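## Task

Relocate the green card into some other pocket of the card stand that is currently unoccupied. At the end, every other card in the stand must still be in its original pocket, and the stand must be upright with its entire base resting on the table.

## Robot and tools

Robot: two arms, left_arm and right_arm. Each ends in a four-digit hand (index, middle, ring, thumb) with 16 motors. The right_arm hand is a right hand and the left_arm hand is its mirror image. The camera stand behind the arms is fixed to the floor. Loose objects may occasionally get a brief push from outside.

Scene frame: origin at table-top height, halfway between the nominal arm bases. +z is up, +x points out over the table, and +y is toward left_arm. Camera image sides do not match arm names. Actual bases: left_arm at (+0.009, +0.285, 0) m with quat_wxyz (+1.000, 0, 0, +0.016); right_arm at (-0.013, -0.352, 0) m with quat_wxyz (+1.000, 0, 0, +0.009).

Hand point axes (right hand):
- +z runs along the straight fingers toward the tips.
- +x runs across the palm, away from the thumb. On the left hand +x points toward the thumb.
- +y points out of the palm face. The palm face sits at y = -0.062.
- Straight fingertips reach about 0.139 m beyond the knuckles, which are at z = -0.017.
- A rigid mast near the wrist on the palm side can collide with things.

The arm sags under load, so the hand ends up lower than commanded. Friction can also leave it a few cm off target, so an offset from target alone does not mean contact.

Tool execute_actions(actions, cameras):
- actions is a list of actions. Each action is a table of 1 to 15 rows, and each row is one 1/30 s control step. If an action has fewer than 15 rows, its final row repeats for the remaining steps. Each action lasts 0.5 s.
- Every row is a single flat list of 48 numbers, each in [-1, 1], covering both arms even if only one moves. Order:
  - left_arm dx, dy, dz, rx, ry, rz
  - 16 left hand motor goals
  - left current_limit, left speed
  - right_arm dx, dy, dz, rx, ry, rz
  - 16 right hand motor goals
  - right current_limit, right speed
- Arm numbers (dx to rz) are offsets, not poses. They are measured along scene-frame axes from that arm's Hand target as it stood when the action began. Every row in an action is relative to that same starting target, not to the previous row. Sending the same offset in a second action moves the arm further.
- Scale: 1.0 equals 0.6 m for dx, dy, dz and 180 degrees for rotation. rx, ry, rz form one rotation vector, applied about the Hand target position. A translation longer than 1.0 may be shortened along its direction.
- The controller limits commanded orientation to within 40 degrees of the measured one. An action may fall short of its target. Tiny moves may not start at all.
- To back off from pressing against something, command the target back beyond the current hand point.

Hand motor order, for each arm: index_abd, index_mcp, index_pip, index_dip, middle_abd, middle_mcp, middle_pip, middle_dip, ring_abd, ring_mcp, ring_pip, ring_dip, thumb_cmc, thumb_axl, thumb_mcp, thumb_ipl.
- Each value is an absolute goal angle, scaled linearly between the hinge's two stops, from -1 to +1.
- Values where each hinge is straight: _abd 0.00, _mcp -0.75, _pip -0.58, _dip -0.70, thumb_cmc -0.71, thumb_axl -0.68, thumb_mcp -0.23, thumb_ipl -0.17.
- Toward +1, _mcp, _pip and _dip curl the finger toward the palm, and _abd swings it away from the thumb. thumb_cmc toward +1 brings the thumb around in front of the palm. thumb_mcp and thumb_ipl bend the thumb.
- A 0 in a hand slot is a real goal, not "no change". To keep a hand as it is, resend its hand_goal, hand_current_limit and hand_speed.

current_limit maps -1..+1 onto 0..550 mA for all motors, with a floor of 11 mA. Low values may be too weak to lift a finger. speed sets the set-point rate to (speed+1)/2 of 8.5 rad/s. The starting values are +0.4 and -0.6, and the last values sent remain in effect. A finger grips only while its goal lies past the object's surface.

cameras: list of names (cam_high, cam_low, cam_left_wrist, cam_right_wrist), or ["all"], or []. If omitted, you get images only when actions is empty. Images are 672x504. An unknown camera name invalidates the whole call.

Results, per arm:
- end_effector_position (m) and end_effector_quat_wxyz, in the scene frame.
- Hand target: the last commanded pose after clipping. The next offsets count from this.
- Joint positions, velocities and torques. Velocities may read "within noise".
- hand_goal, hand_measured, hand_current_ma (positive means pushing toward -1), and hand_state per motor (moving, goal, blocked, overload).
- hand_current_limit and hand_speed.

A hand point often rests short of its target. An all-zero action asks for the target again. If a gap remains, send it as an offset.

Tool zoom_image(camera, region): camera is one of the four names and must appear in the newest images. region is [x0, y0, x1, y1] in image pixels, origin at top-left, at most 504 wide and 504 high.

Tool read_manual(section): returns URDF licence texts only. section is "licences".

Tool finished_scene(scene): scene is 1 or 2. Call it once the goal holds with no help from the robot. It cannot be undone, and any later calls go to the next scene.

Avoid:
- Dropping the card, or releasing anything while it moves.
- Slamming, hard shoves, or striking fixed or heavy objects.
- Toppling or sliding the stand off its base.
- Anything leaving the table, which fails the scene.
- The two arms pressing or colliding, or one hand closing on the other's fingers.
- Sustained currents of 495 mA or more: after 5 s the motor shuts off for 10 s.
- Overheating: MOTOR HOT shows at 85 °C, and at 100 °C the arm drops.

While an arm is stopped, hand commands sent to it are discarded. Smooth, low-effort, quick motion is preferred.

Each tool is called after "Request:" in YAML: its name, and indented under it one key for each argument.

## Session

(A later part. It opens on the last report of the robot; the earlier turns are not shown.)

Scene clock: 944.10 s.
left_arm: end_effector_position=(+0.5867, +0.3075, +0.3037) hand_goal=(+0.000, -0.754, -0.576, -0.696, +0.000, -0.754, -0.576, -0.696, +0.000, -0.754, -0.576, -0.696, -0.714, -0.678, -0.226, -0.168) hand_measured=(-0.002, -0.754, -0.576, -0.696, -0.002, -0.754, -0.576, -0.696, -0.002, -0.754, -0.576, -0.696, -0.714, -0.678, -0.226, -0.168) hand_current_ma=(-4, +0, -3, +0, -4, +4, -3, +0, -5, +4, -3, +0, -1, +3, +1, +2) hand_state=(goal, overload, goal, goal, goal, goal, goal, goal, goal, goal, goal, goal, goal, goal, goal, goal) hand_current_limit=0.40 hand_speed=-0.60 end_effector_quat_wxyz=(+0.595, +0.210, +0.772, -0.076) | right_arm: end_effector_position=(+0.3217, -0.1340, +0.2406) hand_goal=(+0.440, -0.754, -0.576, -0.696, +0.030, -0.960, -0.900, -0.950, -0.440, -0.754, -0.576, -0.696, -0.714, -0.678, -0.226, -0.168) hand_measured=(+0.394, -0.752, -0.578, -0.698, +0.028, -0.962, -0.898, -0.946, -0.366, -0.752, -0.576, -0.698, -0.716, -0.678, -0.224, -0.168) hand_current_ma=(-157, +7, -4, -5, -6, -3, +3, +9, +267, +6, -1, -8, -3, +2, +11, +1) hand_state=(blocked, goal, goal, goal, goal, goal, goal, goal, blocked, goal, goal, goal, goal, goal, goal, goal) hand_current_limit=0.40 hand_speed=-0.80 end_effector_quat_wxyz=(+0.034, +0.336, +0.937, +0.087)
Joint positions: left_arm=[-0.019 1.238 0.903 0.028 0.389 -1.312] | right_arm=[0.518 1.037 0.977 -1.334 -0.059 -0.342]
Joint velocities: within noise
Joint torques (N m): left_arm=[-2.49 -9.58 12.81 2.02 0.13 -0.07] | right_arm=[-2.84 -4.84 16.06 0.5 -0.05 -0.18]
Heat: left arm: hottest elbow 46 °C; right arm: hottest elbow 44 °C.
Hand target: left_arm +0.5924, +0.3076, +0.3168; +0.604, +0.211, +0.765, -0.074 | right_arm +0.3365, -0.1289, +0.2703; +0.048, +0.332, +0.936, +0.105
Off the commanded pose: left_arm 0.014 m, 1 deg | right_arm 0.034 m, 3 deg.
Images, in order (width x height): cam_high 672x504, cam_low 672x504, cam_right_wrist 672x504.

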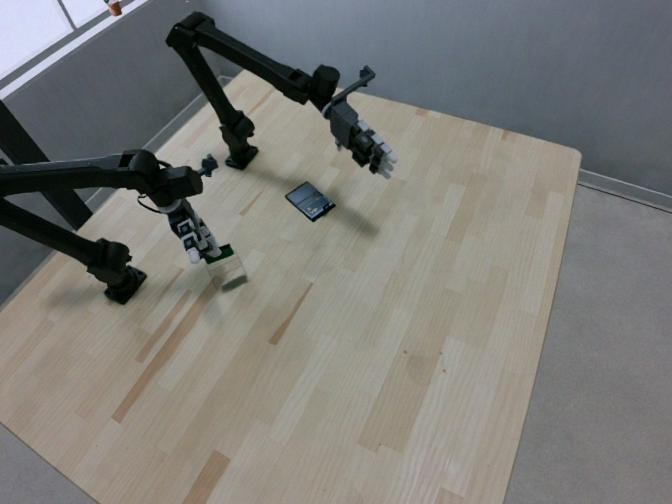

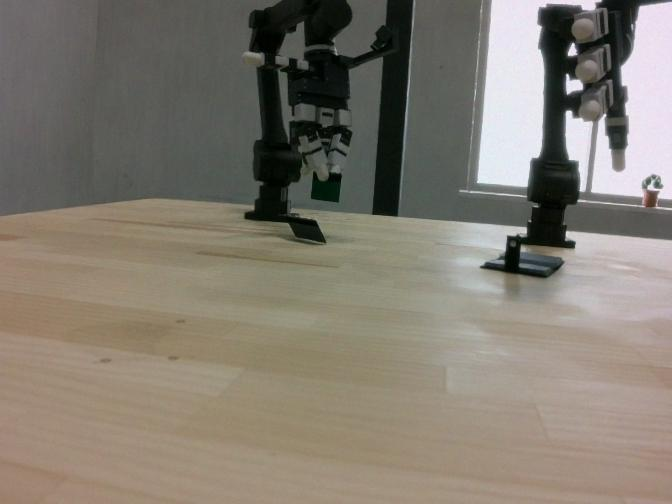

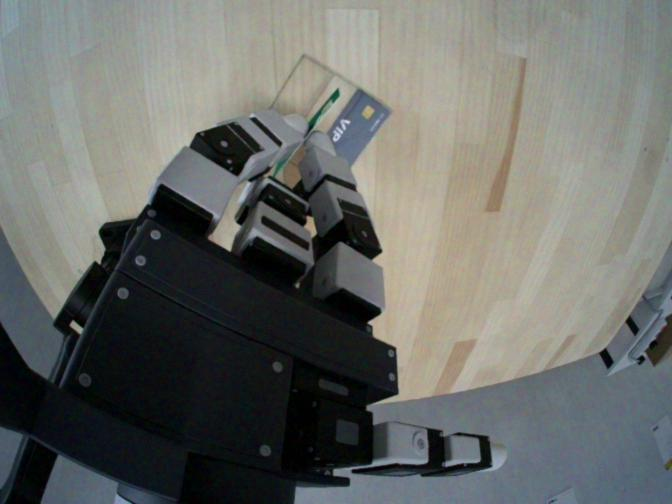

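Request:
zoom_image:
  camera: "cam_right_wrist"
  region: [300, 50, 400, 135]

Request:
zoom_image:
  camera: "cam_low"
  region: [270, 150, 370, 250]

Scaled by 5.040 from the camera's 672x504 image, which has a finer 960x720 frame.

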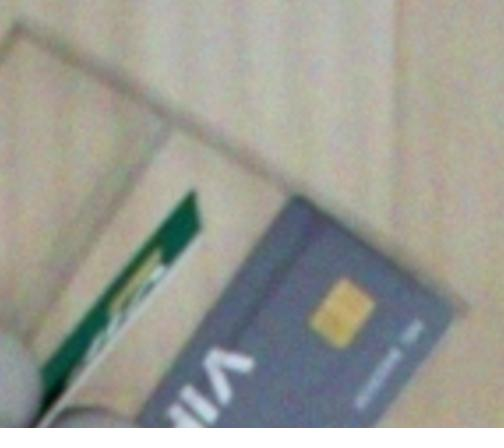

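Scaled by 5.040 from the camera's 672x504 image, which has a finer 960x720 frame.

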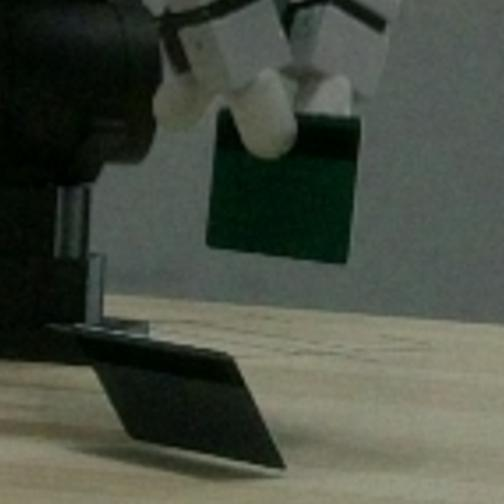

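Request:
execute_actions:
  actions:
    - [[0,0,0,0,0,0,0,-0.754,-0.576,-0.696,0,-0.754,-0.576,-0.696,0,-0.754,-0.576,-0.696,-0.714,-0.678,-0.226,-0.168,0.4,-0.6,-0.0037,-0.0049,-0.0332,-0.0037,0.0051,0,0.44,-0.754,-0.576,-0.696,0.03,-0.96,-0.9,-0.95,-0.44,-0.754,-0.576,-0.696,-0.714,-0.678,-0.226,-0.168,0.4,-0.8]]
    - [[0,0,0,0,0,0,0,-0.754,-0.576,-0.696,0,-0.754,-0.576,-0.696,0,-0.754,-0.576,-0.696,-0.714,-0.678,-0.226,-0.168,0.4,-0.6,-0.0037,-0.0049,-0.0332,-0.0037,0.0051,0,0.44,-0.754,-0.576,-0.696,0.03,-0.96,-0.9,-0.95,-0.44,-0.754,-0.576,-0.696,-0.714,-0.678,-0.226,-0.168,0.4,-0.8]]
    - [[0,0,0,0,0,0,0,-0.754,-0.576,-0.696,0,-0.754,-0.576,-0.696,0,-0.754,-0.576,-0.696,-0.714,-0.678,-0.226,-0.168,0.4,-0.6,-0.0038,-0.0049,-0.0333,-0.0037,0.0051,0,0.44,-0.754,-0.576,-0.696,0.03,-0.96,-0.9,-0.95,-0.44,-0.754,-0.576,-0.696,-0.714,-0.678,-0.226,-0.168,0.4,-0.8]]
  cameras: ["cam_low","cam_right_wrist"]

Request:
zoom_image:
  camera: "cam_right_wrist"
  region: [280, 50, 400, 151]

Request:
zoom_image:
  camera: "cam_low"
  region: [270, 150, 370, 250]

Scene clock: 1000.53 s.
left_arm: end_effector_position=(+0.5867, +0.3075, +0.3037) hand_goal=(+0.000, -0.754, -0.576, -0.696, +0.000, -0.754, -0.576, -0.696, +0.000, -0.754, -0.576, -0.696, -0.714, -0.678, -0.226, -0.168) hand_measured=(-0.002, -0.754, -0.576, -0.696, -0.002, -0.754, -0.576, -0.696, -0.002, -0.754, -0.576, -0.696, -0.714, -0.678, -0.226, -0.168) hand_current_ma=(-4, +0, -3, +0, -4, +4, -3, +0, -5, +4, -3, +0, -1, +3, +1, +2) hand_state=(goal, overload, goal, goal, goal, goal, goal, goal, goal, goal, goal, goal, goal, goal, goal, goal) hand_current_limit=0.40 hand_speed=-0.60 end_effector_quat_wxyz=(+0.595, +0.210, +0.772, -0.076) | right_arm: end_effector_position=(+0.3249, -0.1353, +0.2150) hand_goal=(+0.440, -0.754, -0.576, -0.696, +0.030, -0.960, -0.900, -0.950, -0.440, -0.754, -0.576, -0.696, -0.714, -0.678, -0.226, -0.168) hand_measured=(+0.394, -0.752, -0.578, -0.698, +0.028, -0.962, -0.898, -0.946, -0.366, -0.752, -0.576, -0.698, -0.716, -0.678, -0.224, -0.168) hand_current_ma=(-157, +7, -4, -5, -6, -3, +3, +9, +267, +6, -1, -8, -3, +2, +11, +1) hand_state=(blocked, goal, goal, goal, goal, goal, goal, goal, blocked, goal, goal, goal, goal, goal, goal, goal) hand_current_limit=0.40 hand_speed=-0.80 end_effector_quat_wxyz=(+0.030, +0.335, +0.938, +0.081)
Joint positions: left_arm=[-0.019 1.238 0.903 0.028 0.389 -1.312] | right_arm=[0.508 1.058 0.928 -1.278 -0.059 -0.355]
Joint torques (N m): left_arm=[-2.49 -9.52 12.81 2.03 0.13 -0.07] | right_arm=[-2.96 -4.78 9.52 1.55 0.08 -0.2]
Heat: left arm: hottest elbow 47 °C; right arm: hottest elbow 46 °C.
Hand target: left_arm +0.5924, +0.3076, +0.3168; +0.604, +0.211, +0.765, -0.074 | right_arm +0.3297, -0.1377, +0.2105; +0.031, +0.333, +0.939, +0.081
Off the commanded pose: left_arm 0.014 m, 1 deg | right_arm 0.007 m, 0 deg.
Images, in order (width x height): cam_low 672x504, cam_right_wrist 672x504.

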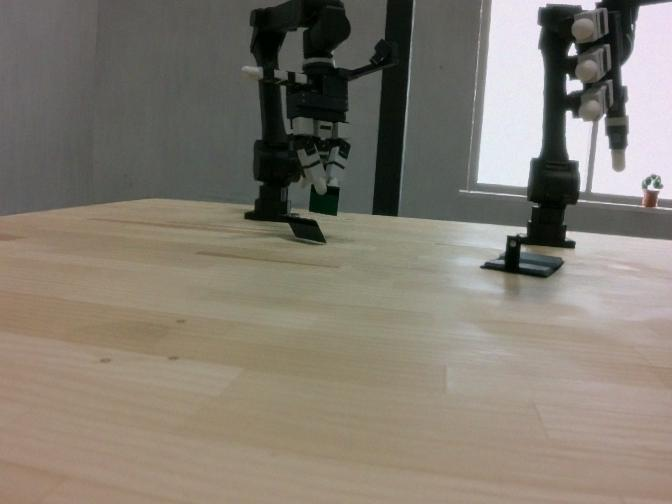

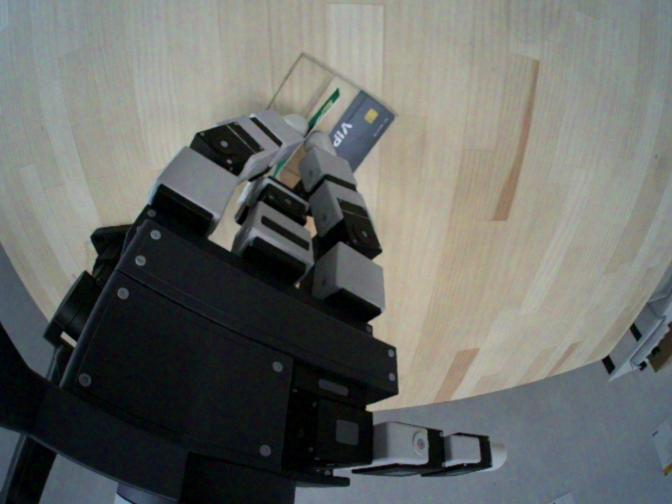

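Scaled by 4.200 from the camera's 672x504 image, which has a finer 960x720 frame.

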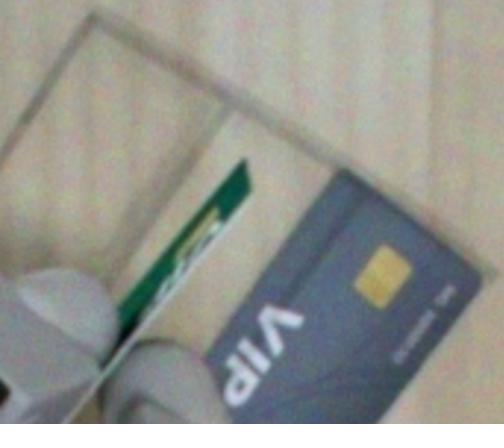

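Scaled by 5.040 from the camera's 672x504 image, which has a finer 960x720 frame.

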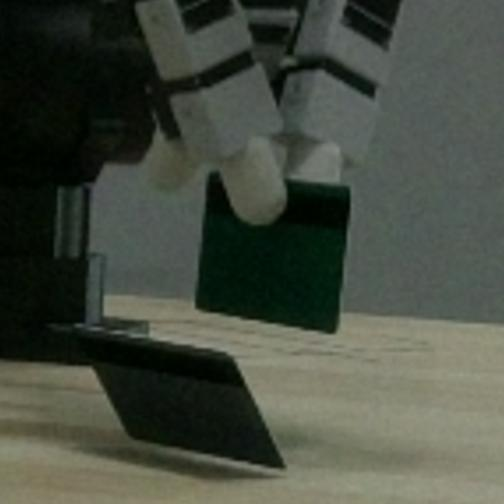

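Request:
execute_actions:
  actions:
    - [[0,0,0,0,0,0,0,-0.754,-0.576,-0.696,0,-0.754,-0.576,-0.696,0,-0.754,-0.576,-0.696,-0.714,-0.678,-0.226,-0.168,0.4,-0.6,0.0132,-0.0128,0,0,0,0,0.44,-0.754,-0.576,-0.696,0.03,-0.96,-0.9,-0.95,-0.44,-0.754,-0.576,-0.696,-0.714,-0.678,-0.226,-0.168,0.4,-0.8]]
  cameras: ["cam_right_wrist"]

Request:
zoom_image:
  camera: "cam_right_wrist"
  region: [280, 50, 400, 151]

Scene clock: 1014.87 s.
left_arm: end_effector_position=(+0.5867, +0.3075, +0.3037) hand_goal=(+0.000, -0.754, -0.576, -0.696, +0.000, -0.754, -0.576, -0.696, +0.000, -0.754, -0.576, -0.696, -0.714, -0.678, -0.226, -0.168) hand_measured=(-0.002, -0.754, -0.576, -0.696, -0.002, -0.754, -0.576, -0.696, -0.002, -0.754, -0.576, -0.696, -0.714, -0.678, -0.226, -0.168) hand_current_ma=(-4, +0, -3, +0, -4, +4, -3, +0, -5, +4, -3, +0, -1, +3, +1, +2) hand_state=(goal, overload, goal, goal, goal, goal, goal, goal, goal, goal, goal, goal, goal, goal, goal, goal) hand_current_limit=0.40 hand_speed=-0.60 end_effector_quat_wxyz=(+0.595, +0.210, +0.772, -0.076) | right_arm: end_effector_position=(+0.3315, -0.1451, +0.2122) hand_goal=(+0.440, -0.754, -0.576, -0.696, +0.030, -0.960, -0.900, -0.950, -0.440, -0.754, -0.576, -0.696, -0.714, -0.678, -0.226, -0.168) hand_measured=(+0.394, -0.752, -0.578, -0.698, +0.028, -0.962, -0.898, -0.946, -0.366, -0.752, -0.576, -0.698, -0.716, -0.678, -0.224, -0.168) hand_current_ma=(-157, +7, -4, -5, -6, -3, +3, +9, +267, +6, -1, -8, -3, +2, +11, +1) hand_state=(blocked, goal, goal, goal, goal, goal, goal, goal, blocked, goal, goal, goal, goal, goal, goal, goal) hand_current_limit=0.40 hand_speed=-0.80 end_effector_quat_wxyz=(+0.029, +0.336, +0.938, +0.078)
Joint positions: left_arm=[-0.019 1.238 0.903 0.028 0.389 -1.312] | right_arm=[0.47 1.066 0.928 -1.278 -0.061 -0.391]
Joint torques (N m): left_arm=[-2.49 -9.58 12.79 2.02 0.13 -0.07] | right_arm=[-2.96 -4.72 10.07 1.61 -0.03 -0.19]
Heat: left arm: hottest elbow 47 °C; right arm: hottest elbow 44 °C.
Hand target: left_arm +0.5924, +0.3076, +0.3168; +0.604, +0.211, +0.765, -0.074 | right_arm +0.3376, -0.1453, +0.2106; +0.031, +0.333, +0.939, +0.081
Off the commanded pose: left_arm 0.014 m, 1 deg | right_arm 0.006 m, 1 deg.
Images, in order (width x height): cam_right_wrist 672x504.

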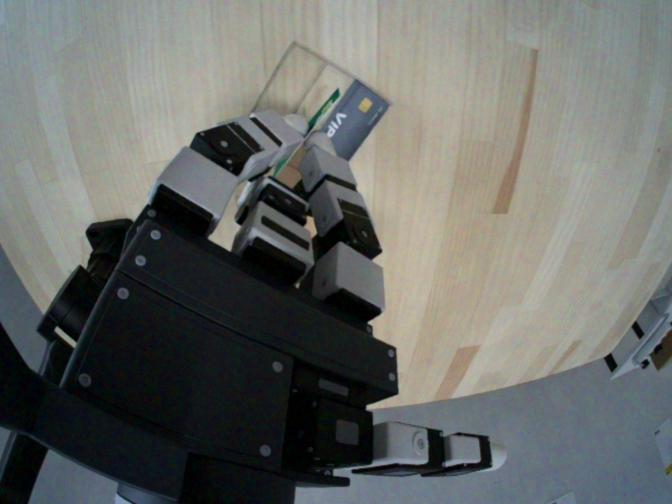

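Scaled by 4.200 from the camera's 672x504 image, which has a finer 960x720 frame.

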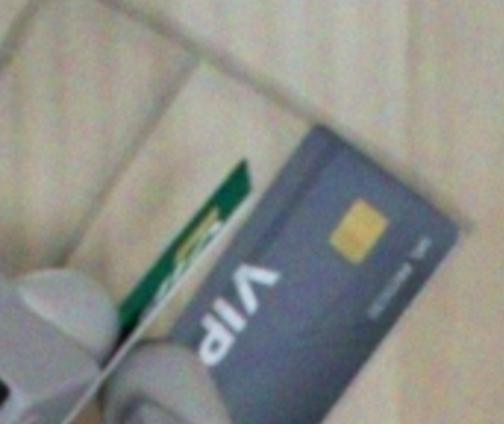

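Request:
execute_actions:
  actions:
    - [[0,0,0,0,0,0,0,-0.754,-0.576,-0.696,0,-0.754,-0.576,-0.696,0,-0.754,-0.576,-0.696,-0.714,-0.678,-0.226,-0.168,0.4,-0.6,0.004,0.005,-0.011,0,0,0,0.44,-0.754,-0.576,-0.696,0.03,-0.96,-0.9,-0.95,-0.44,-0.754,-0.576,-0.696,-0.714,-0.678,-0.226,-0.168,0.4,-0.8]]
  cameras: ["cam_right_wrist","cam_low"]

Request:
zoom_image:
  camera: "cam_right_wrist"
  region: [230, 40, 350, 180]

Request:
zoom_image:
  camera: "cam_low"
  region: [270, 150, 370, 250]

Scene clock: 1024.73 s.
left_arm: end_effector_position=(+0.5867, +0.3075, +0.3037) hand_goal=(+0.000, -0.754, -0.576, -0.696, +0.000, -0.754, -0.576, -0.696, +0.000, -0.754, -0.576, -0.696, -0.714, -0.678, -0.226, -0.168) hand_measured=(-0.002, -0.754, -0.576, -0.696, -0.002, -0.754, -0.576, -0.696, -0.002, -0.754, -0.576, -0.696, -0.714, -0.678, -0.226, -0.168) hand_current_ma=(-4, +0, -3, +0, -4, +4, -3, +0, -5, +4, -3, +0, -1, +3, +1, +2) hand_state=(goal, overload, goal, goal, goal, goal, goal, goal, goal, goal, goal, goal, goal, goal, goal, goal) hand_current_limit=0.40 hand_speed=-0.60 end_effector_quat_wxyz=(+0.595, +0.210, +0.772, -0.076) | right_arm: end_effector_position=(+0.3371, -0.1421, +0.2097) hand_goal=(+0.440, -0.754, -0.576, -0.696, +0.030, -0.960, -0.900, -0.950, -0.440, -0.754, -0.576, -0.696, -0.714, -0.678, -0.226, -0.168) hand_measured=(+0.394, -0.752, -0.578, -0.698, +0.028, -0.962, -0.898, -0.946, -0.366, -0.752, -0.576, -0.698, -0.716, -0.678, -0.224, -0.168) hand_current_ma=(-157, +7, -4, -5, -6, -3, +3, +9, +267, +6, -1, -8, -3, +2, +11, +1) hand_state=(blocked, goal, goal, goal, goal, goal, goal, goal, blocked, goal, goal, goal, goal, goal, goal, goal) hand_current_limit=0.40 hand_speed=-0.80 end_effector_quat_wxyz=(+0.032, +0.336, +0.938, +0.081)
Joint positions: left_arm=[-0.019 1.238 0.903 0.028 0.389 -1.312] | right_arm=[0.47 1.08 0.928 -1.255 -0.061 -0.391]
Joint torques (N m): left_arm=[-2.49 -9.64 12.79 2.02 0.13 -0.07] | right_arm=[-2.67 -5.07 9.32 1.68 -0.01 -0.12]
Heat: left arm: hottest elbow 47 °C; right arm: hottest elbow 44 °C.
Hand target: left_arm +0.5924, +0.3076, +0.3168; +0.604, +0.211, +0.765, -0.074 | right_arm +0.3400, -0.1423, +0.2039; +0.031, +0.333, +0.939, +0.081
Off the commanded pose: left_arm 0.014 m, 1 deg | right_arm 0.006 m, 0 deg.
Images, in order (width x height): cam_low 672x504, cam_right_wrist 672x504.

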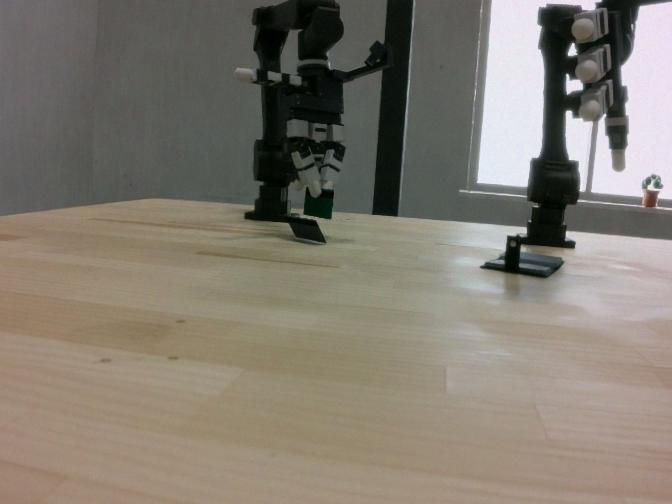

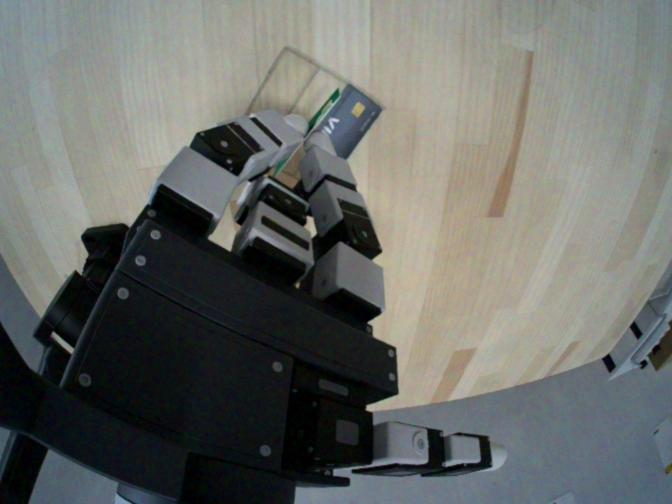

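Scaled by 3.600 from the camera's 672x504 image, which has a finer 960x720 frame.

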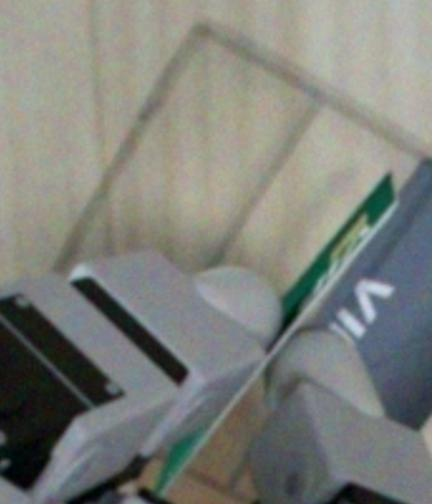

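Scaled by 5.040 from the camera's 672x504 image, which has a finer 960x720 frame.

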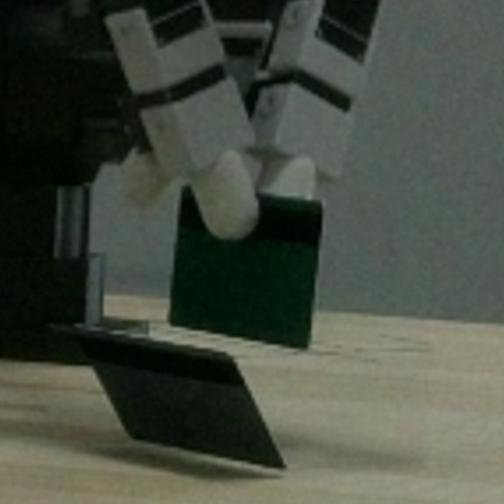

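Request:
execute_actions:
  actions:
    - [[0,0,0,0,0,0,0,-0.754,-0.576,-0.696,0,-0.754,-0.576,-0.696,0,-0.754,-0.576,-0.696,-0.714,-0.678,-0.226,-0.168,0.4,-0.6,-0.0025,0.0025,-0.022,0,0,0,0.44,-0.754,-0.576,-0.696,0.03,-0.96,-0.9,-0.95,-0.44,-0.754,-0.576,-0.696,-0.714,-0.678,-0.226,-0.168,0.4,-0.8]]
  cameras: ["cam_right_wrist","cam_low"]

Request:
zoom_image:
  camera: "cam_right_wrist"
  region: [230, 40, 350, 180]

Request:
zoom_image:
  camera: "cam_low"
  region: [270, 150, 370, 250]

Scene clock: 1041.33 s.
left_arm: end_effector_position=(+0.5867, +0.3075, +0.3037) hand_goal=(+0.000, -0.754, -0.576, -0.696, +0.000, -0.754, -0.576, -0.696, +0.000, -0.754, -0.576, -0.696, -0.714, -0.678, -0.226, -0.168) hand_measured=(-0.002, -0.754, -0.576, -0.696, -0.002, -0.754, -0.576, -0.696, -0.002, -0.754, -0.576, -0.696, -0.714, -0.678, -0.226, -0.168) hand_current_ma=(-4, +0, -3, +0, -4, +4, -3, +0, -5, +4, -3, +0, -1, +3, +1, +2) hand_state=(goal, overload, goal, goal, goal, goal, goal, goal, goal, goal, goal, goal, goal, goal, goal, goal) hand_current_limit=0.40 hand_speed=-0.60 end_effector_quat_wxyz=(+0.595, +0.210, +0.772, -0.076) | right_arm: end_effector_position=(+0.3367, -0.1423, +0.1961) hand_goal=(+0.440, -0.754, -0.576, -0.696, +0.030, -0.960, -0.900, -0.950, -0.440, -0.754, -0.576, -0.696, -0.714, -0.678, -0.226, -0.168) hand_measured=(+0.394, -0.752, -0.578, -0.698, +0.028, -0.962, -0.898, -0.946, -0.366, -0.752, -0.576, -0.698, -0.716, -0.678, -0.224, -0.168) hand_current_ma=(-157, +7, -4, -5, -6, -3, +3, +9, +267, +6, -1, -8, -3, +2, +11, +1) hand_state=(blocked, goal, goal, goal, goal, goal, goal, goal, blocked, goal, goal, goal, goal, goal, goal, goal) hand_current_limit=0.40 hand_speed=-0.80 end_effector_quat_wxyz=(+0.032, +0.336, +0.938, +0.081)
Joint positions: left_arm=[-0.019 1.238 0.903 0.028 0.389 -1.312] | right_arm=[0.47 1.086 0.896 -1.217 -0.061 -0.391]
Joint torques (N m): left_arm=[-2.55 -9.58 12.81 2 0.13 -0.07] | right_arm=[-1.96 -5.36 9.29 1.5 0.01 -0.07]
Heat: left arm: hottest elbow 47 °C; right arm: hottest elbow 42 °C.
Hand target: left_arm +0.5924, +0.3076, +0.3168; +0.604, +0.211, +0.765, -0.074 | right_arm +0.3385, -0.1408, +0.1907; +0.031, +0.333, +0.939, +0.081
Off the commanded pose: left_arm 0.014 m, 1 deg | right_arm 0.006 m, 0 deg.
Images, in order (width x height): cam_low 672x504, cam_right_wrist 672x504.

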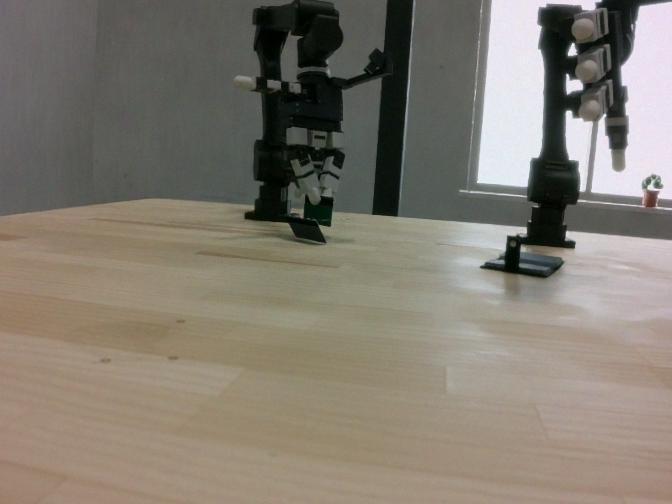

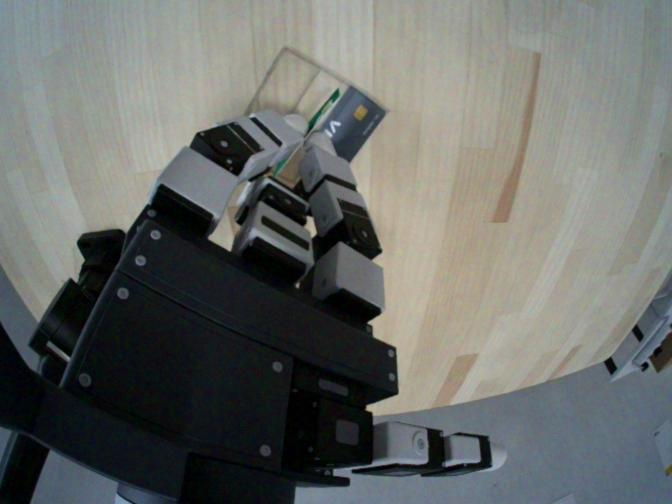

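Scaled by 3.600 from the camera's 672x504 image, which has a finer 960x720 frame.

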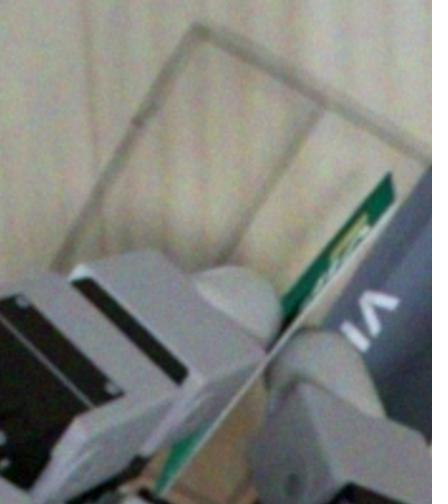

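Scaled by 5.040 from the camera's 672x504 image, which has a finer 960x720 frame.

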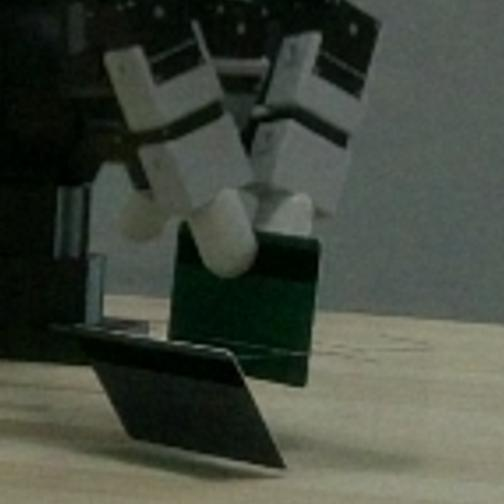

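Request:
execute_actions:
  actions:
    - [[0,0,0,0,0,0,0,-0.754,-0.576,-0.696,0,-0.754,-0.576,-0.696,0,-0.754,-0.576,-0.696,-0.714,-0.678,-0.226,-0.168,0.4,-0.6,-0.001,0.001,-0.031,0,0,0,0.44,-0.754,-0.576,-0.696,0.03,-0.96,-0.9,-0.95,-0.44,-0.754,-0.576,-0.696,-0.714,-0.678,-0.226,-0.168,0.4,-0.8]]
  cameras: ["cam_right_wrist","cam_low"]

Request:
zoom_image:
  camera: "cam_right_wrist"
  region: [230, 40, 350, 180]

Request:
zoom_image:
  camera: "cam_low"
  region: [270, 150, 370, 250]

Scene clock: 1045.33 s.
left_arm: end_effector_position=(+0.5867, +0.3075, +0.3037) hand_goal=(+0.000, -0.754, -0.576, -0.696, +0.000, -0.754, -0.576, -0.696, +0.000, -0.754, -0.576, -0.696, -0.714, -0.678, -0.226, -0.168) hand_measured=(-0.002, -0.754, -0.576, -0.696, -0.002, -0.754, -0.576, -0.696, -0.002, -0.754, -0.576, -0.696, -0.714, -0.678, -0.226, -0.168) hand_current_ma=(-4, +0, -3, +0, -4, +4, -3, +0, -5, +4, -3, +0, -1, +3, +1, +2) hand_state=(goal, overload, goal, goal, goal, goal, goal, goal, goal, goal, goal, goal, goal, goal, goal, goal) hand_current_limit=0.40 hand_speed=-0.60 end_effector_quat_wxyz=(+0.595, +0.210, +0.772, -0.076) | right_arm: end_effector_position=(+0.3366, -0.1423, +0.1768) hand_goal=(+0.440, -0.754, -0.576, -0.696, +0.030, -0.960, -0.900, -0.950, -0.440, -0.754, -0.576, -0.696, -0.714, -0.678, -0.226, -0.168) hand_measured=(+0.394, -0.752, -0.578, -0.698, +0.028, -0.962, -0.898, -0.946, -0.366, -0.752, -0.576, -0.698, -0.716, -0.678, -0.224, -0.168) hand_current_ma=(-157, +7, -4, -5, -6, -3, +3, +9, +267, +6, -1, -8, -3, +2, +11, +1) hand_state=(blocked, goal, goal, goal, goal, goal, goal, goal, blocked, goal, goal, goal, goal, goal, goal, goal) hand_current_limit=0.40 hand_speed=-0.80 end_effector_quat_wxyz=(+0.032, +0.336, +0.938, +0.080)
Joint positions: left_arm=[-0.019 1.238 0.903 0.028 0.389 -1.312] | right_arm=[0.47 1.099 0.854 -1.164 -0.061 -0.391]
Joint torques (N m): left_arm=[-2.49 -9.58 12.81 2.02 0.13 -0.07] | right_arm=[-1.44 -5.36 9.36 1.54 0.01 -0.03]
Heat: left arm: hottest elbow 47 °C; right arm: hottest elbow 42 °C.
Hand target: left_arm +0.5924, +0.3076, +0.3168; +0.604, +0.211, +0.765, -0.074 | right_arm +0.3379, -0.1402, +0.1721; +0.031, +0.333, +0.939, +0.081
Off the commanded pose: left_arm 0.014 m, 1 deg | right_arm 0.005 m, 0 deg.
Images, in order (width x height): cam_low 672x504, cam_right_wrist 672x504.

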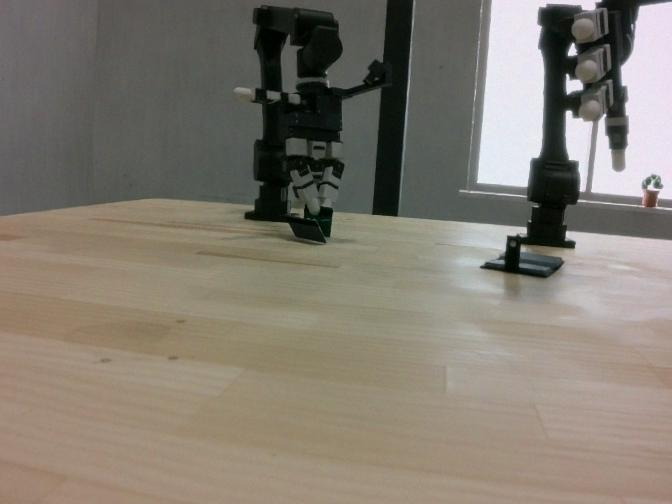

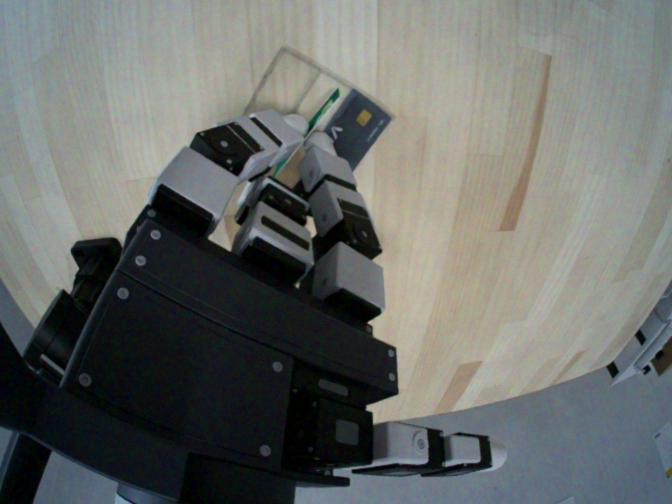

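Scaled by 3.600 from the camera's 672x504 image, which has a finer 960x720 frame.

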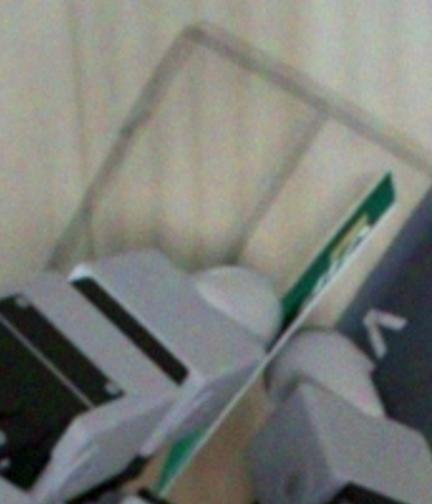

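Scaled by 5.040 from the camera's 672x504 image, which has a finer 960x720 frame.

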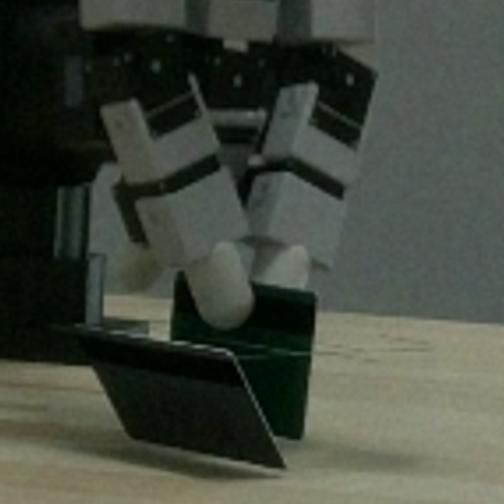

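Request:
execute_actions:
  actions:
    - [[0,0,0,0,0,0,0,-0.754,-0.576,-0.696,0,-0.754,-0.576,-0.696,0,-0.754,-0.576,-0.696,-0.714,-0.678,-0.226,-0.168,0.4,-0.6,0,0,0,0,0,0,0.38,-0.754,-0.576,-0.696,0.03,-0.96,-0.9,-0.95,-0.36,-0.754,-0.576,-0.696,-0.714,-0.678,-0.226,-0.168,0.4,-0.9]]
    - [[0,0,0,0,0,0,0,-0.754,-0.576,-0.696,0,-0.754,-0.576,-0.696,0,-0.754,-0.576,-0.696,-0.714,-0.678,-0.226,-0.168,0.4,-0.6,0,0,0,0,0,0,0.34,-0.754,-0.576,-0.696,0.03,-0.96,-0.9,-0.95,-0.31,-0.754,-0.576,-0.696,-0.714,-0.678,-0.226,-0.168,0.4,-0.9]]
  cameras: ["cam_right_wrist","cam_low"]

Request:
zoom_image:
  camera: "cam_right_wrist"
  region: [230, 40, 350, 180]

Request:
zoom_image:
  camera: "cam_low"
  region: [270, 150, 370, 250]

Scene clock: 1052.87 s.
left_arm: end_effector_position=(+0.5867, +0.3075, +0.3037) hand_goal=(+0.000, -0.754, -0.576, -0.696, +0.000, -0.754, -0.576, -0.696, +0.000, -0.754, -0.576, -0.696, -0.714, -0.678, -0.226, -0.168) hand_measured=(-0.002, -0.754, -0.576, -0.696, -0.002, -0.754, -0.576, -0.696, -0.002, -0.754, -0.576, -0.696, -0.714, -0.678, -0.226, -0.168) hand_current_ma=(-4, +0, -3, +0, -4, +4, -3, +0, -5, +4, -3, +0, -1, +3, +1, +2) hand_state=(goal, overload, goal, goal, goal, goal, goal, goal, goal, goal, goal, goal, goal, goal, goal, goal) hand_current_limit=0.40 hand_speed=-0.60 end_effector_quat_wxyz=(+0.595, +0.210, +0.772, -0.076) | right_arm: end_effector_position=(+0.3366, -0.1423, +0.1768) hand_goal=(+0.340, -0.754, -0.576, -0.696, +0.030, -0.960, -0.900, -0.950, -0.310, -0.754, -0.576, -0.696, -0.714, -0.678, -0.226, -0.168) hand_measured=(+0.342, -0.752, -0.578, -0.698, +0.028, -0.962, -0.898, -0.948, -0.312, -0.752, -0.576, -0.698, -0.716, -0.678, -0.224, -0.168) hand_current_ma=(+4, +7, -4, -5, -6, -3, +3, +8, -5, +6, -1, -8, -3, +2, +11, +1) hand_state=(goal, goal, goal, goal, goal, goal, goal, goal, goal, goal, goal, goal, goal, goal, goal, goal) hand_current_limit=0.40 hand_speed=-0.90 end_effector_quat_wxyz=(+0.032, +0.336, +0.938, +0.080)
Joint positions: left_arm=[-0.019 1.238 0.903 0.028 0.389 -1.312] | right_arm=[0.47 1.099 0.854 -1.164 -0.061 -0.391]
Joint torques (N m): left_arm=[-2.49 -9.58 12.81 2.02 0.13 -0.07] | right_arm=[-1.44 -5.07 9.33 1.57 0.03 -0.05]
Heat: left arm: hottest elbow 47 °C; right arm: hottest elbow 41 °C.
Hand target: left_arm +0.5924, +0.3076, +0.3168; +0.604, +0.211, +0.765, -0.074 | right_arm +0.3379, -0.1402, +0.1721; +0.031, +0.333, +0.939, +0.081
Off the commanded pose: left_arm 0.014 m, 1 deg | right_arm 0.005 m, 0 deg.
Images, in order (width x height): cam_low 672x504, cam_right_wrist 672x504.

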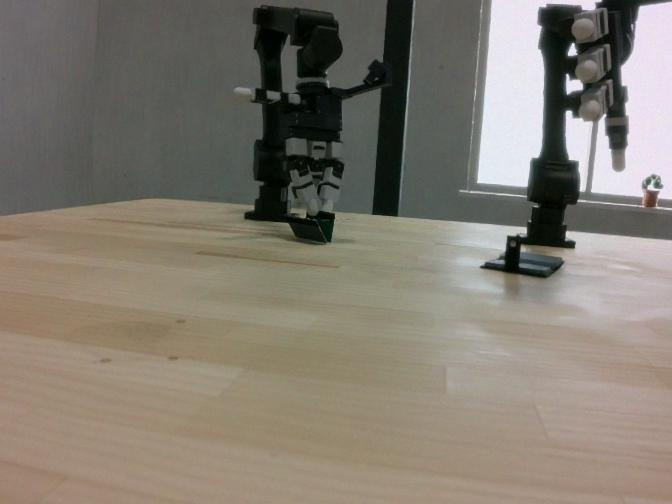

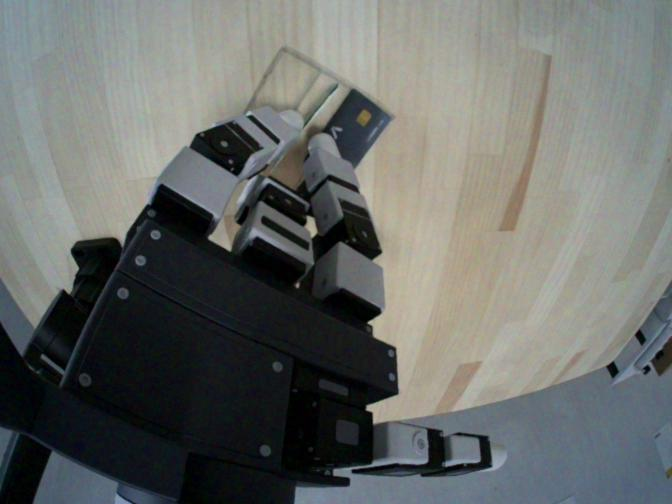

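Scaled by 3.600 from the camera's 672x504 image, which has a finer 960x720 frame.

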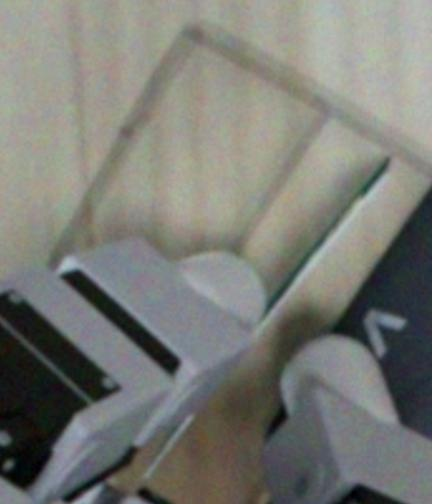

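Scaled by 5.040 from the camera's 672x504 image, which has a finer 960x720 frame.

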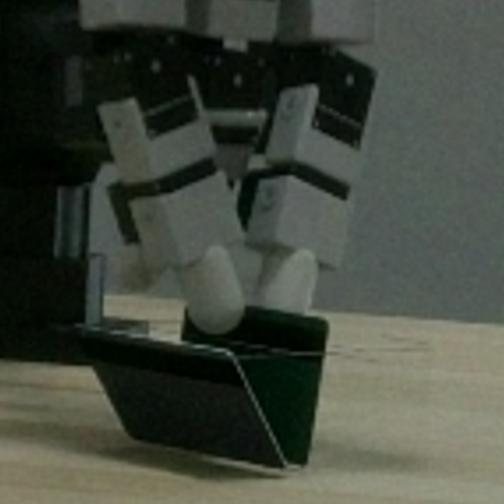

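Request:
execute_actions:
  actions:
    - [[0,0,0,0,0,0,0,-0.754,-0.576,-0.696,0,-0.754,-0.576,-0.696,0,-0.754,-0.576,-0.696,-0.714,-0.678,-0.226,-0.168,0.4,-0.6,0,0,0,0,0,0,0.31,-0.754,-0.576,-0.696,0.03,-0.96,-0.9,-0.95,-0.2,-0.754,-0.576,-0.696,-0.714,-0.678,-0.226,-0.168,0.4,-0.94]]
    - [[0,0,0,0,0,0,0,-0.754,-0.576,-0.696,0,-0.754,-0.576,-0.696,0,-0.754,-0.576,-0.696,-0.714,-0.678,-0.226,-0.168,0.4,-0.6,0,0,0,0,0,0,0.31,-0.754,-0.576,-0.696,0.03,-0.96,-0.9,-0.95,-0.2,-0.754,-0.576,-0.696,-0.714,-0.678,-0.226,-0.168,0.4,-0.94]]
  cameras: ["cam_right_wrist"]

Request:
zoom_image:
  camera: "cam_right_wrist"
  region: [230, 40, 350, 180]

Scene clock: 1059.97 s.
left_arm: end_effector_position=(+0.5867, +0.3075, +0.3037) hand_goal=(+0.000, -0.754, -0.576, -0.696, +0.000, -0.754, -0.576, -0.696, +0.000, -0.754, -0.576, -0.696, -0.714, -0.678, -0.226, -0.168) hand_measured=(-0.002, -0.754, -0.576, -0.696, -0.002, -0.754, -0.576, -0.696, -0.002, -0.754, -0.576, -0.696, -0.714, -0.678, -0.226, -0.168) hand_current_ma=(-4, +0, -3, +0, -4, +4, -3, +0, -5, +4, -3, +0, -1, +3, +1, +2) hand_state=(goal, overload, goal, goal, goal, goal, goal, goal, goal, goal, goal, goal, goal, goal, goal, goal) hand_current_limit=0.40 hand_speed=-0.60 end_effector_quat_wxyz=(+0.595, +0.210, +0.772, -0.076) | right_arm: end_effector_position=(+0.3371, -0.1420, +0.1771) hand_goal=(+0.310, -0.754, -0.576, -0.696, +0.030, -0.960, -0.900, -0.950, -0.200, -0.754, -0.576, -0.696, -0.714, -0.678, -0.226, -0.168) hand_measured=(+0.312, -0.752, -0.578, -0.698, +0.028, -0.960, -0.898, -0.948, -0.266, -0.754, -0.576, -0.698, -0.716, -0.678, -0.224, -0.168) hand_current_ma=(+4, +6, -4, -5, -6, +2, +3, +8, -236, -1, -1, -8, -3, +2, +11, +1) hand_state=(goal, goal, goal, goal, goal, goal, goal, goal, blocked, goal, goal, goal, goal, goal, goal, goal) hand_current_limit=0.40 hand_speed=-0.94 end_effector_quat_wxyz=(+0.033, +0.336, +0.938, +0.081)
Joint positions: left_arm=[-0.019 1.238 0.903 0.028 0.389 -1.312] | right_arm=[0.47 1.099 0.854 -1.161 -0.061 -0.391]
Joint torques (N m): left_arm=[-2.49 -9.58 12.81 2 0.13 -0.07] | right_arm=[-1.85 -5.3 9.4 1.44 0.03 -0.03]
Heat: left arm: hottest elbow 47 °C; right arm: hottest elbow 40 °C.
Hand target: left_arm +0.5924, +0.3076, +0.3168; +0.604, +0.211, +0.765, -0.074 | right_arm +0.3379, -0.1402, +0.1721; +0.031, +0.333, +0.939, +0.081
Off the commanded pose: left_arm 0.014 m, 1 deg | right_arm 0.005 m, 0 deg.
Images, in order (width x height): cam_right_wrist 672x504.

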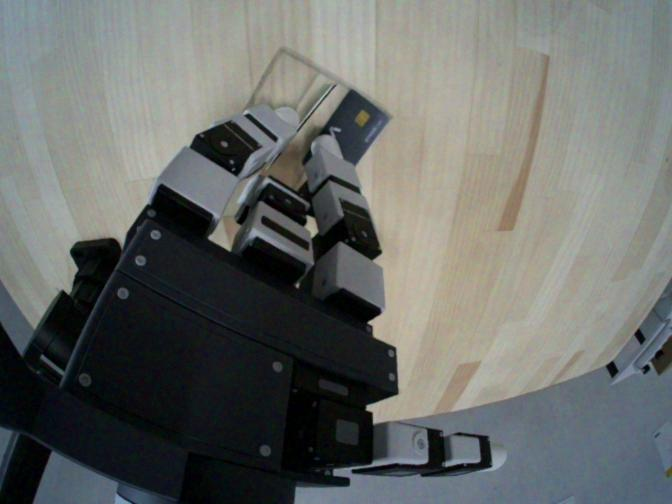

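Scaled by 3.600 from the camera's 672x504 image, which has a finer 960x720 frame.

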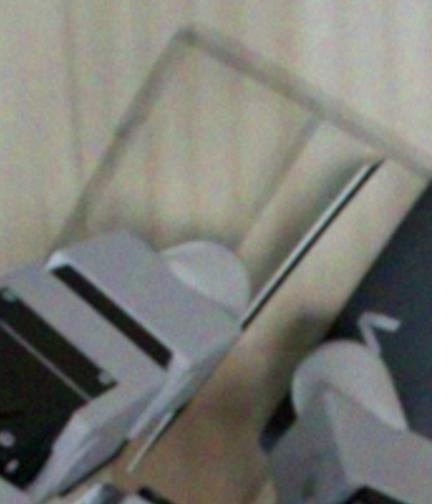

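Request:
execute_actions:
  actions:
    - [[0,0,0,0,0,0,0,-0.754,-0.576,-0.696,0,-0.754,-0.576,-0.696,0,-0.754,-0.576,-0.696,-0.714,-0.678,-0.226,-0.168,0.4,-0.6,0,0,0,0,0,0,0.31,-0.754,-0.576,-0.696,0.03,-0.96,-0.9,-0.95,-0.285,-0.754,-0.576,-0.696,-0.714,-0.678,-0.226,-0.168,0.4,-0.9]]
    - [[0,0,0,0,0,0,0,-0.754,-0.576,-0.696,0,-0.754,-0.576,-0.696,0,-0.754,-0.576,-0.696,-0.714,-0.678,-0.226,-0.168,0.4,-0.6,0.0105,0.0077,0.0275,0.0056,-0.0077,0,0.31,-0.754,-0.576,-0.696,0.03,-0.96,-0.9,-0.95,-0.285,-0.754,-0.576,-0.696,-0.714,-0.678,-0.226,-0.168,0.4,-0.9]]
    - [[0,0,0,0,0,0,0,-0.754,-0.576,-0.696,0,-0.754,-0.576,-0.696,0,-0.754,-0.576,-0.696,-0.714,-0.678,-0.226,-0.168,0.4,-0.6,0.0105,0.0077,0.0275,0.0055,-0.0076,0,0.31,-0.754,-0.576,-0.696,0.03,-0.96,-0.9,-0.95,-0.285,-0.754,-0.576,-0.696,-0.714,-0.678,-0.226,-0.168,0.4,-0.9]]
  cameras: ["cam_right_wrist"]

Request:
zoom_image:
  camera: "cam_right_wrist"
  region: [230, 40, 350, 180]

Scene clock: 1068.17 s.
left_arm: end_effector_position=(+0.5867, +0.3075, +0.3037) hand_goal=(+0.000, -0.754, -0.576, -0.696, +0.000, -0.754, -0.576, -0.696, +0.000, -0.754, -0.576, -0.696, -0.714, -0.678, -0.226, -0.168) hand_measured=(-0.002, -0.754, -0.576, -0.696, -0.002, -0.754, -0.576, -0.696, -0.002, -0.754, -0.576, -0.696, -0.714, -0.678, -0.226, -0.168) hand_current_ma=(-4, +0, -3, +0, -4, +4, -3, +0, -5, +4, -3, +0, -1, +3, +1, +2) hand_state=(goal, overload, goal, goal, goal, goal, goal, goal, goal, goal, goal, goal, goal, goal, goal, goal) hand_current_limit=0.40 hand_speed=-0.60 end_effector_quat_wxyz=(+0.595, +0.210, +0.772, -0.076) | right_arm: end_effector_position=(+0.3367, -0.1412, +0.1772) hand_goal=(+0.310, -0.754, -0.576, -0.696, +0.030, -0.960, -0.900, -0.950, -0.286, -0.754, -0.576, -0.696, -0.714, -0.678, -0.226, -0.168) hand_measured=(+0.312, -0.752, -0.578, -0.698, +0.028, -0.960, -0.898, -0.948, -0.288, -0.756, -0.576, -0.698, -0.716, -0.678, -0.224, -0.168) hand_current_ma=(+4, +6, -4, -5, -6, +2, +3, +8, -2, -4, -1, -8, -3, +2, +11, +1) hand_state=(goal, goal, goal, goal, goal, goal, goal, goal, goal, goal, goal, goal, goal, goal, goal, goal) hand_current_limit=0.40 hand_speed=-0.90 end_effector_quat_wxyz=(+0.031, +0.335, +0.938, +0.083)
Joint positions: left_arm=[-0.019 1.238 0.903 0.028 0.389 -1.312] | right_arm=[0.47 1.099 0.854 -1.161 -0.067 -0.391]
Joint torques (N m): left_arm=[-2.55 -9.58 12.81 2 0.13 -0.07] | right_arm=[-1.44 -6.42 14.78 1.01 -0.07 0.01]
Heat: left arm: hottest elbow 47 °C; right arm: hottest elbow 40 °C.
Hand target: left_arm +0.5924, +0.3076, +0.3168; +0.604, +0.211, +0.765, -0.074 | right_arm +0.3505, -0.1310, +0.2051; +0.048, +0.332, +0.936, +0.105
Off the commanded pose: left_arm 0.014 m, 1 deg | right_arm 0.033 m, 3 deg.
Images, in order (width x height): cam_right_wrist 672x504.

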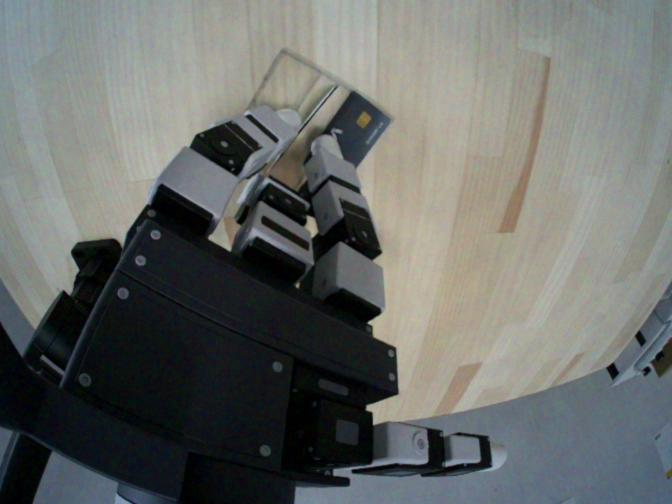

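Scaled by 3.600 from the camera's 672x504 image, which has a finer 960x720 frame.

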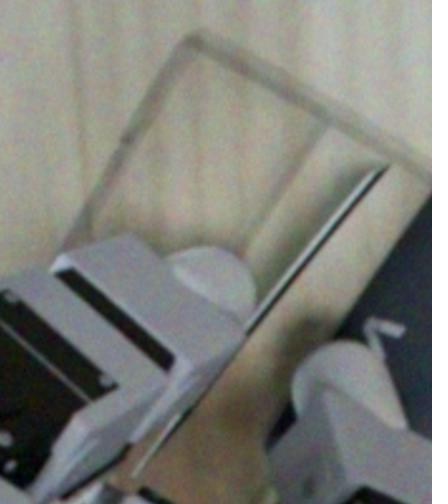

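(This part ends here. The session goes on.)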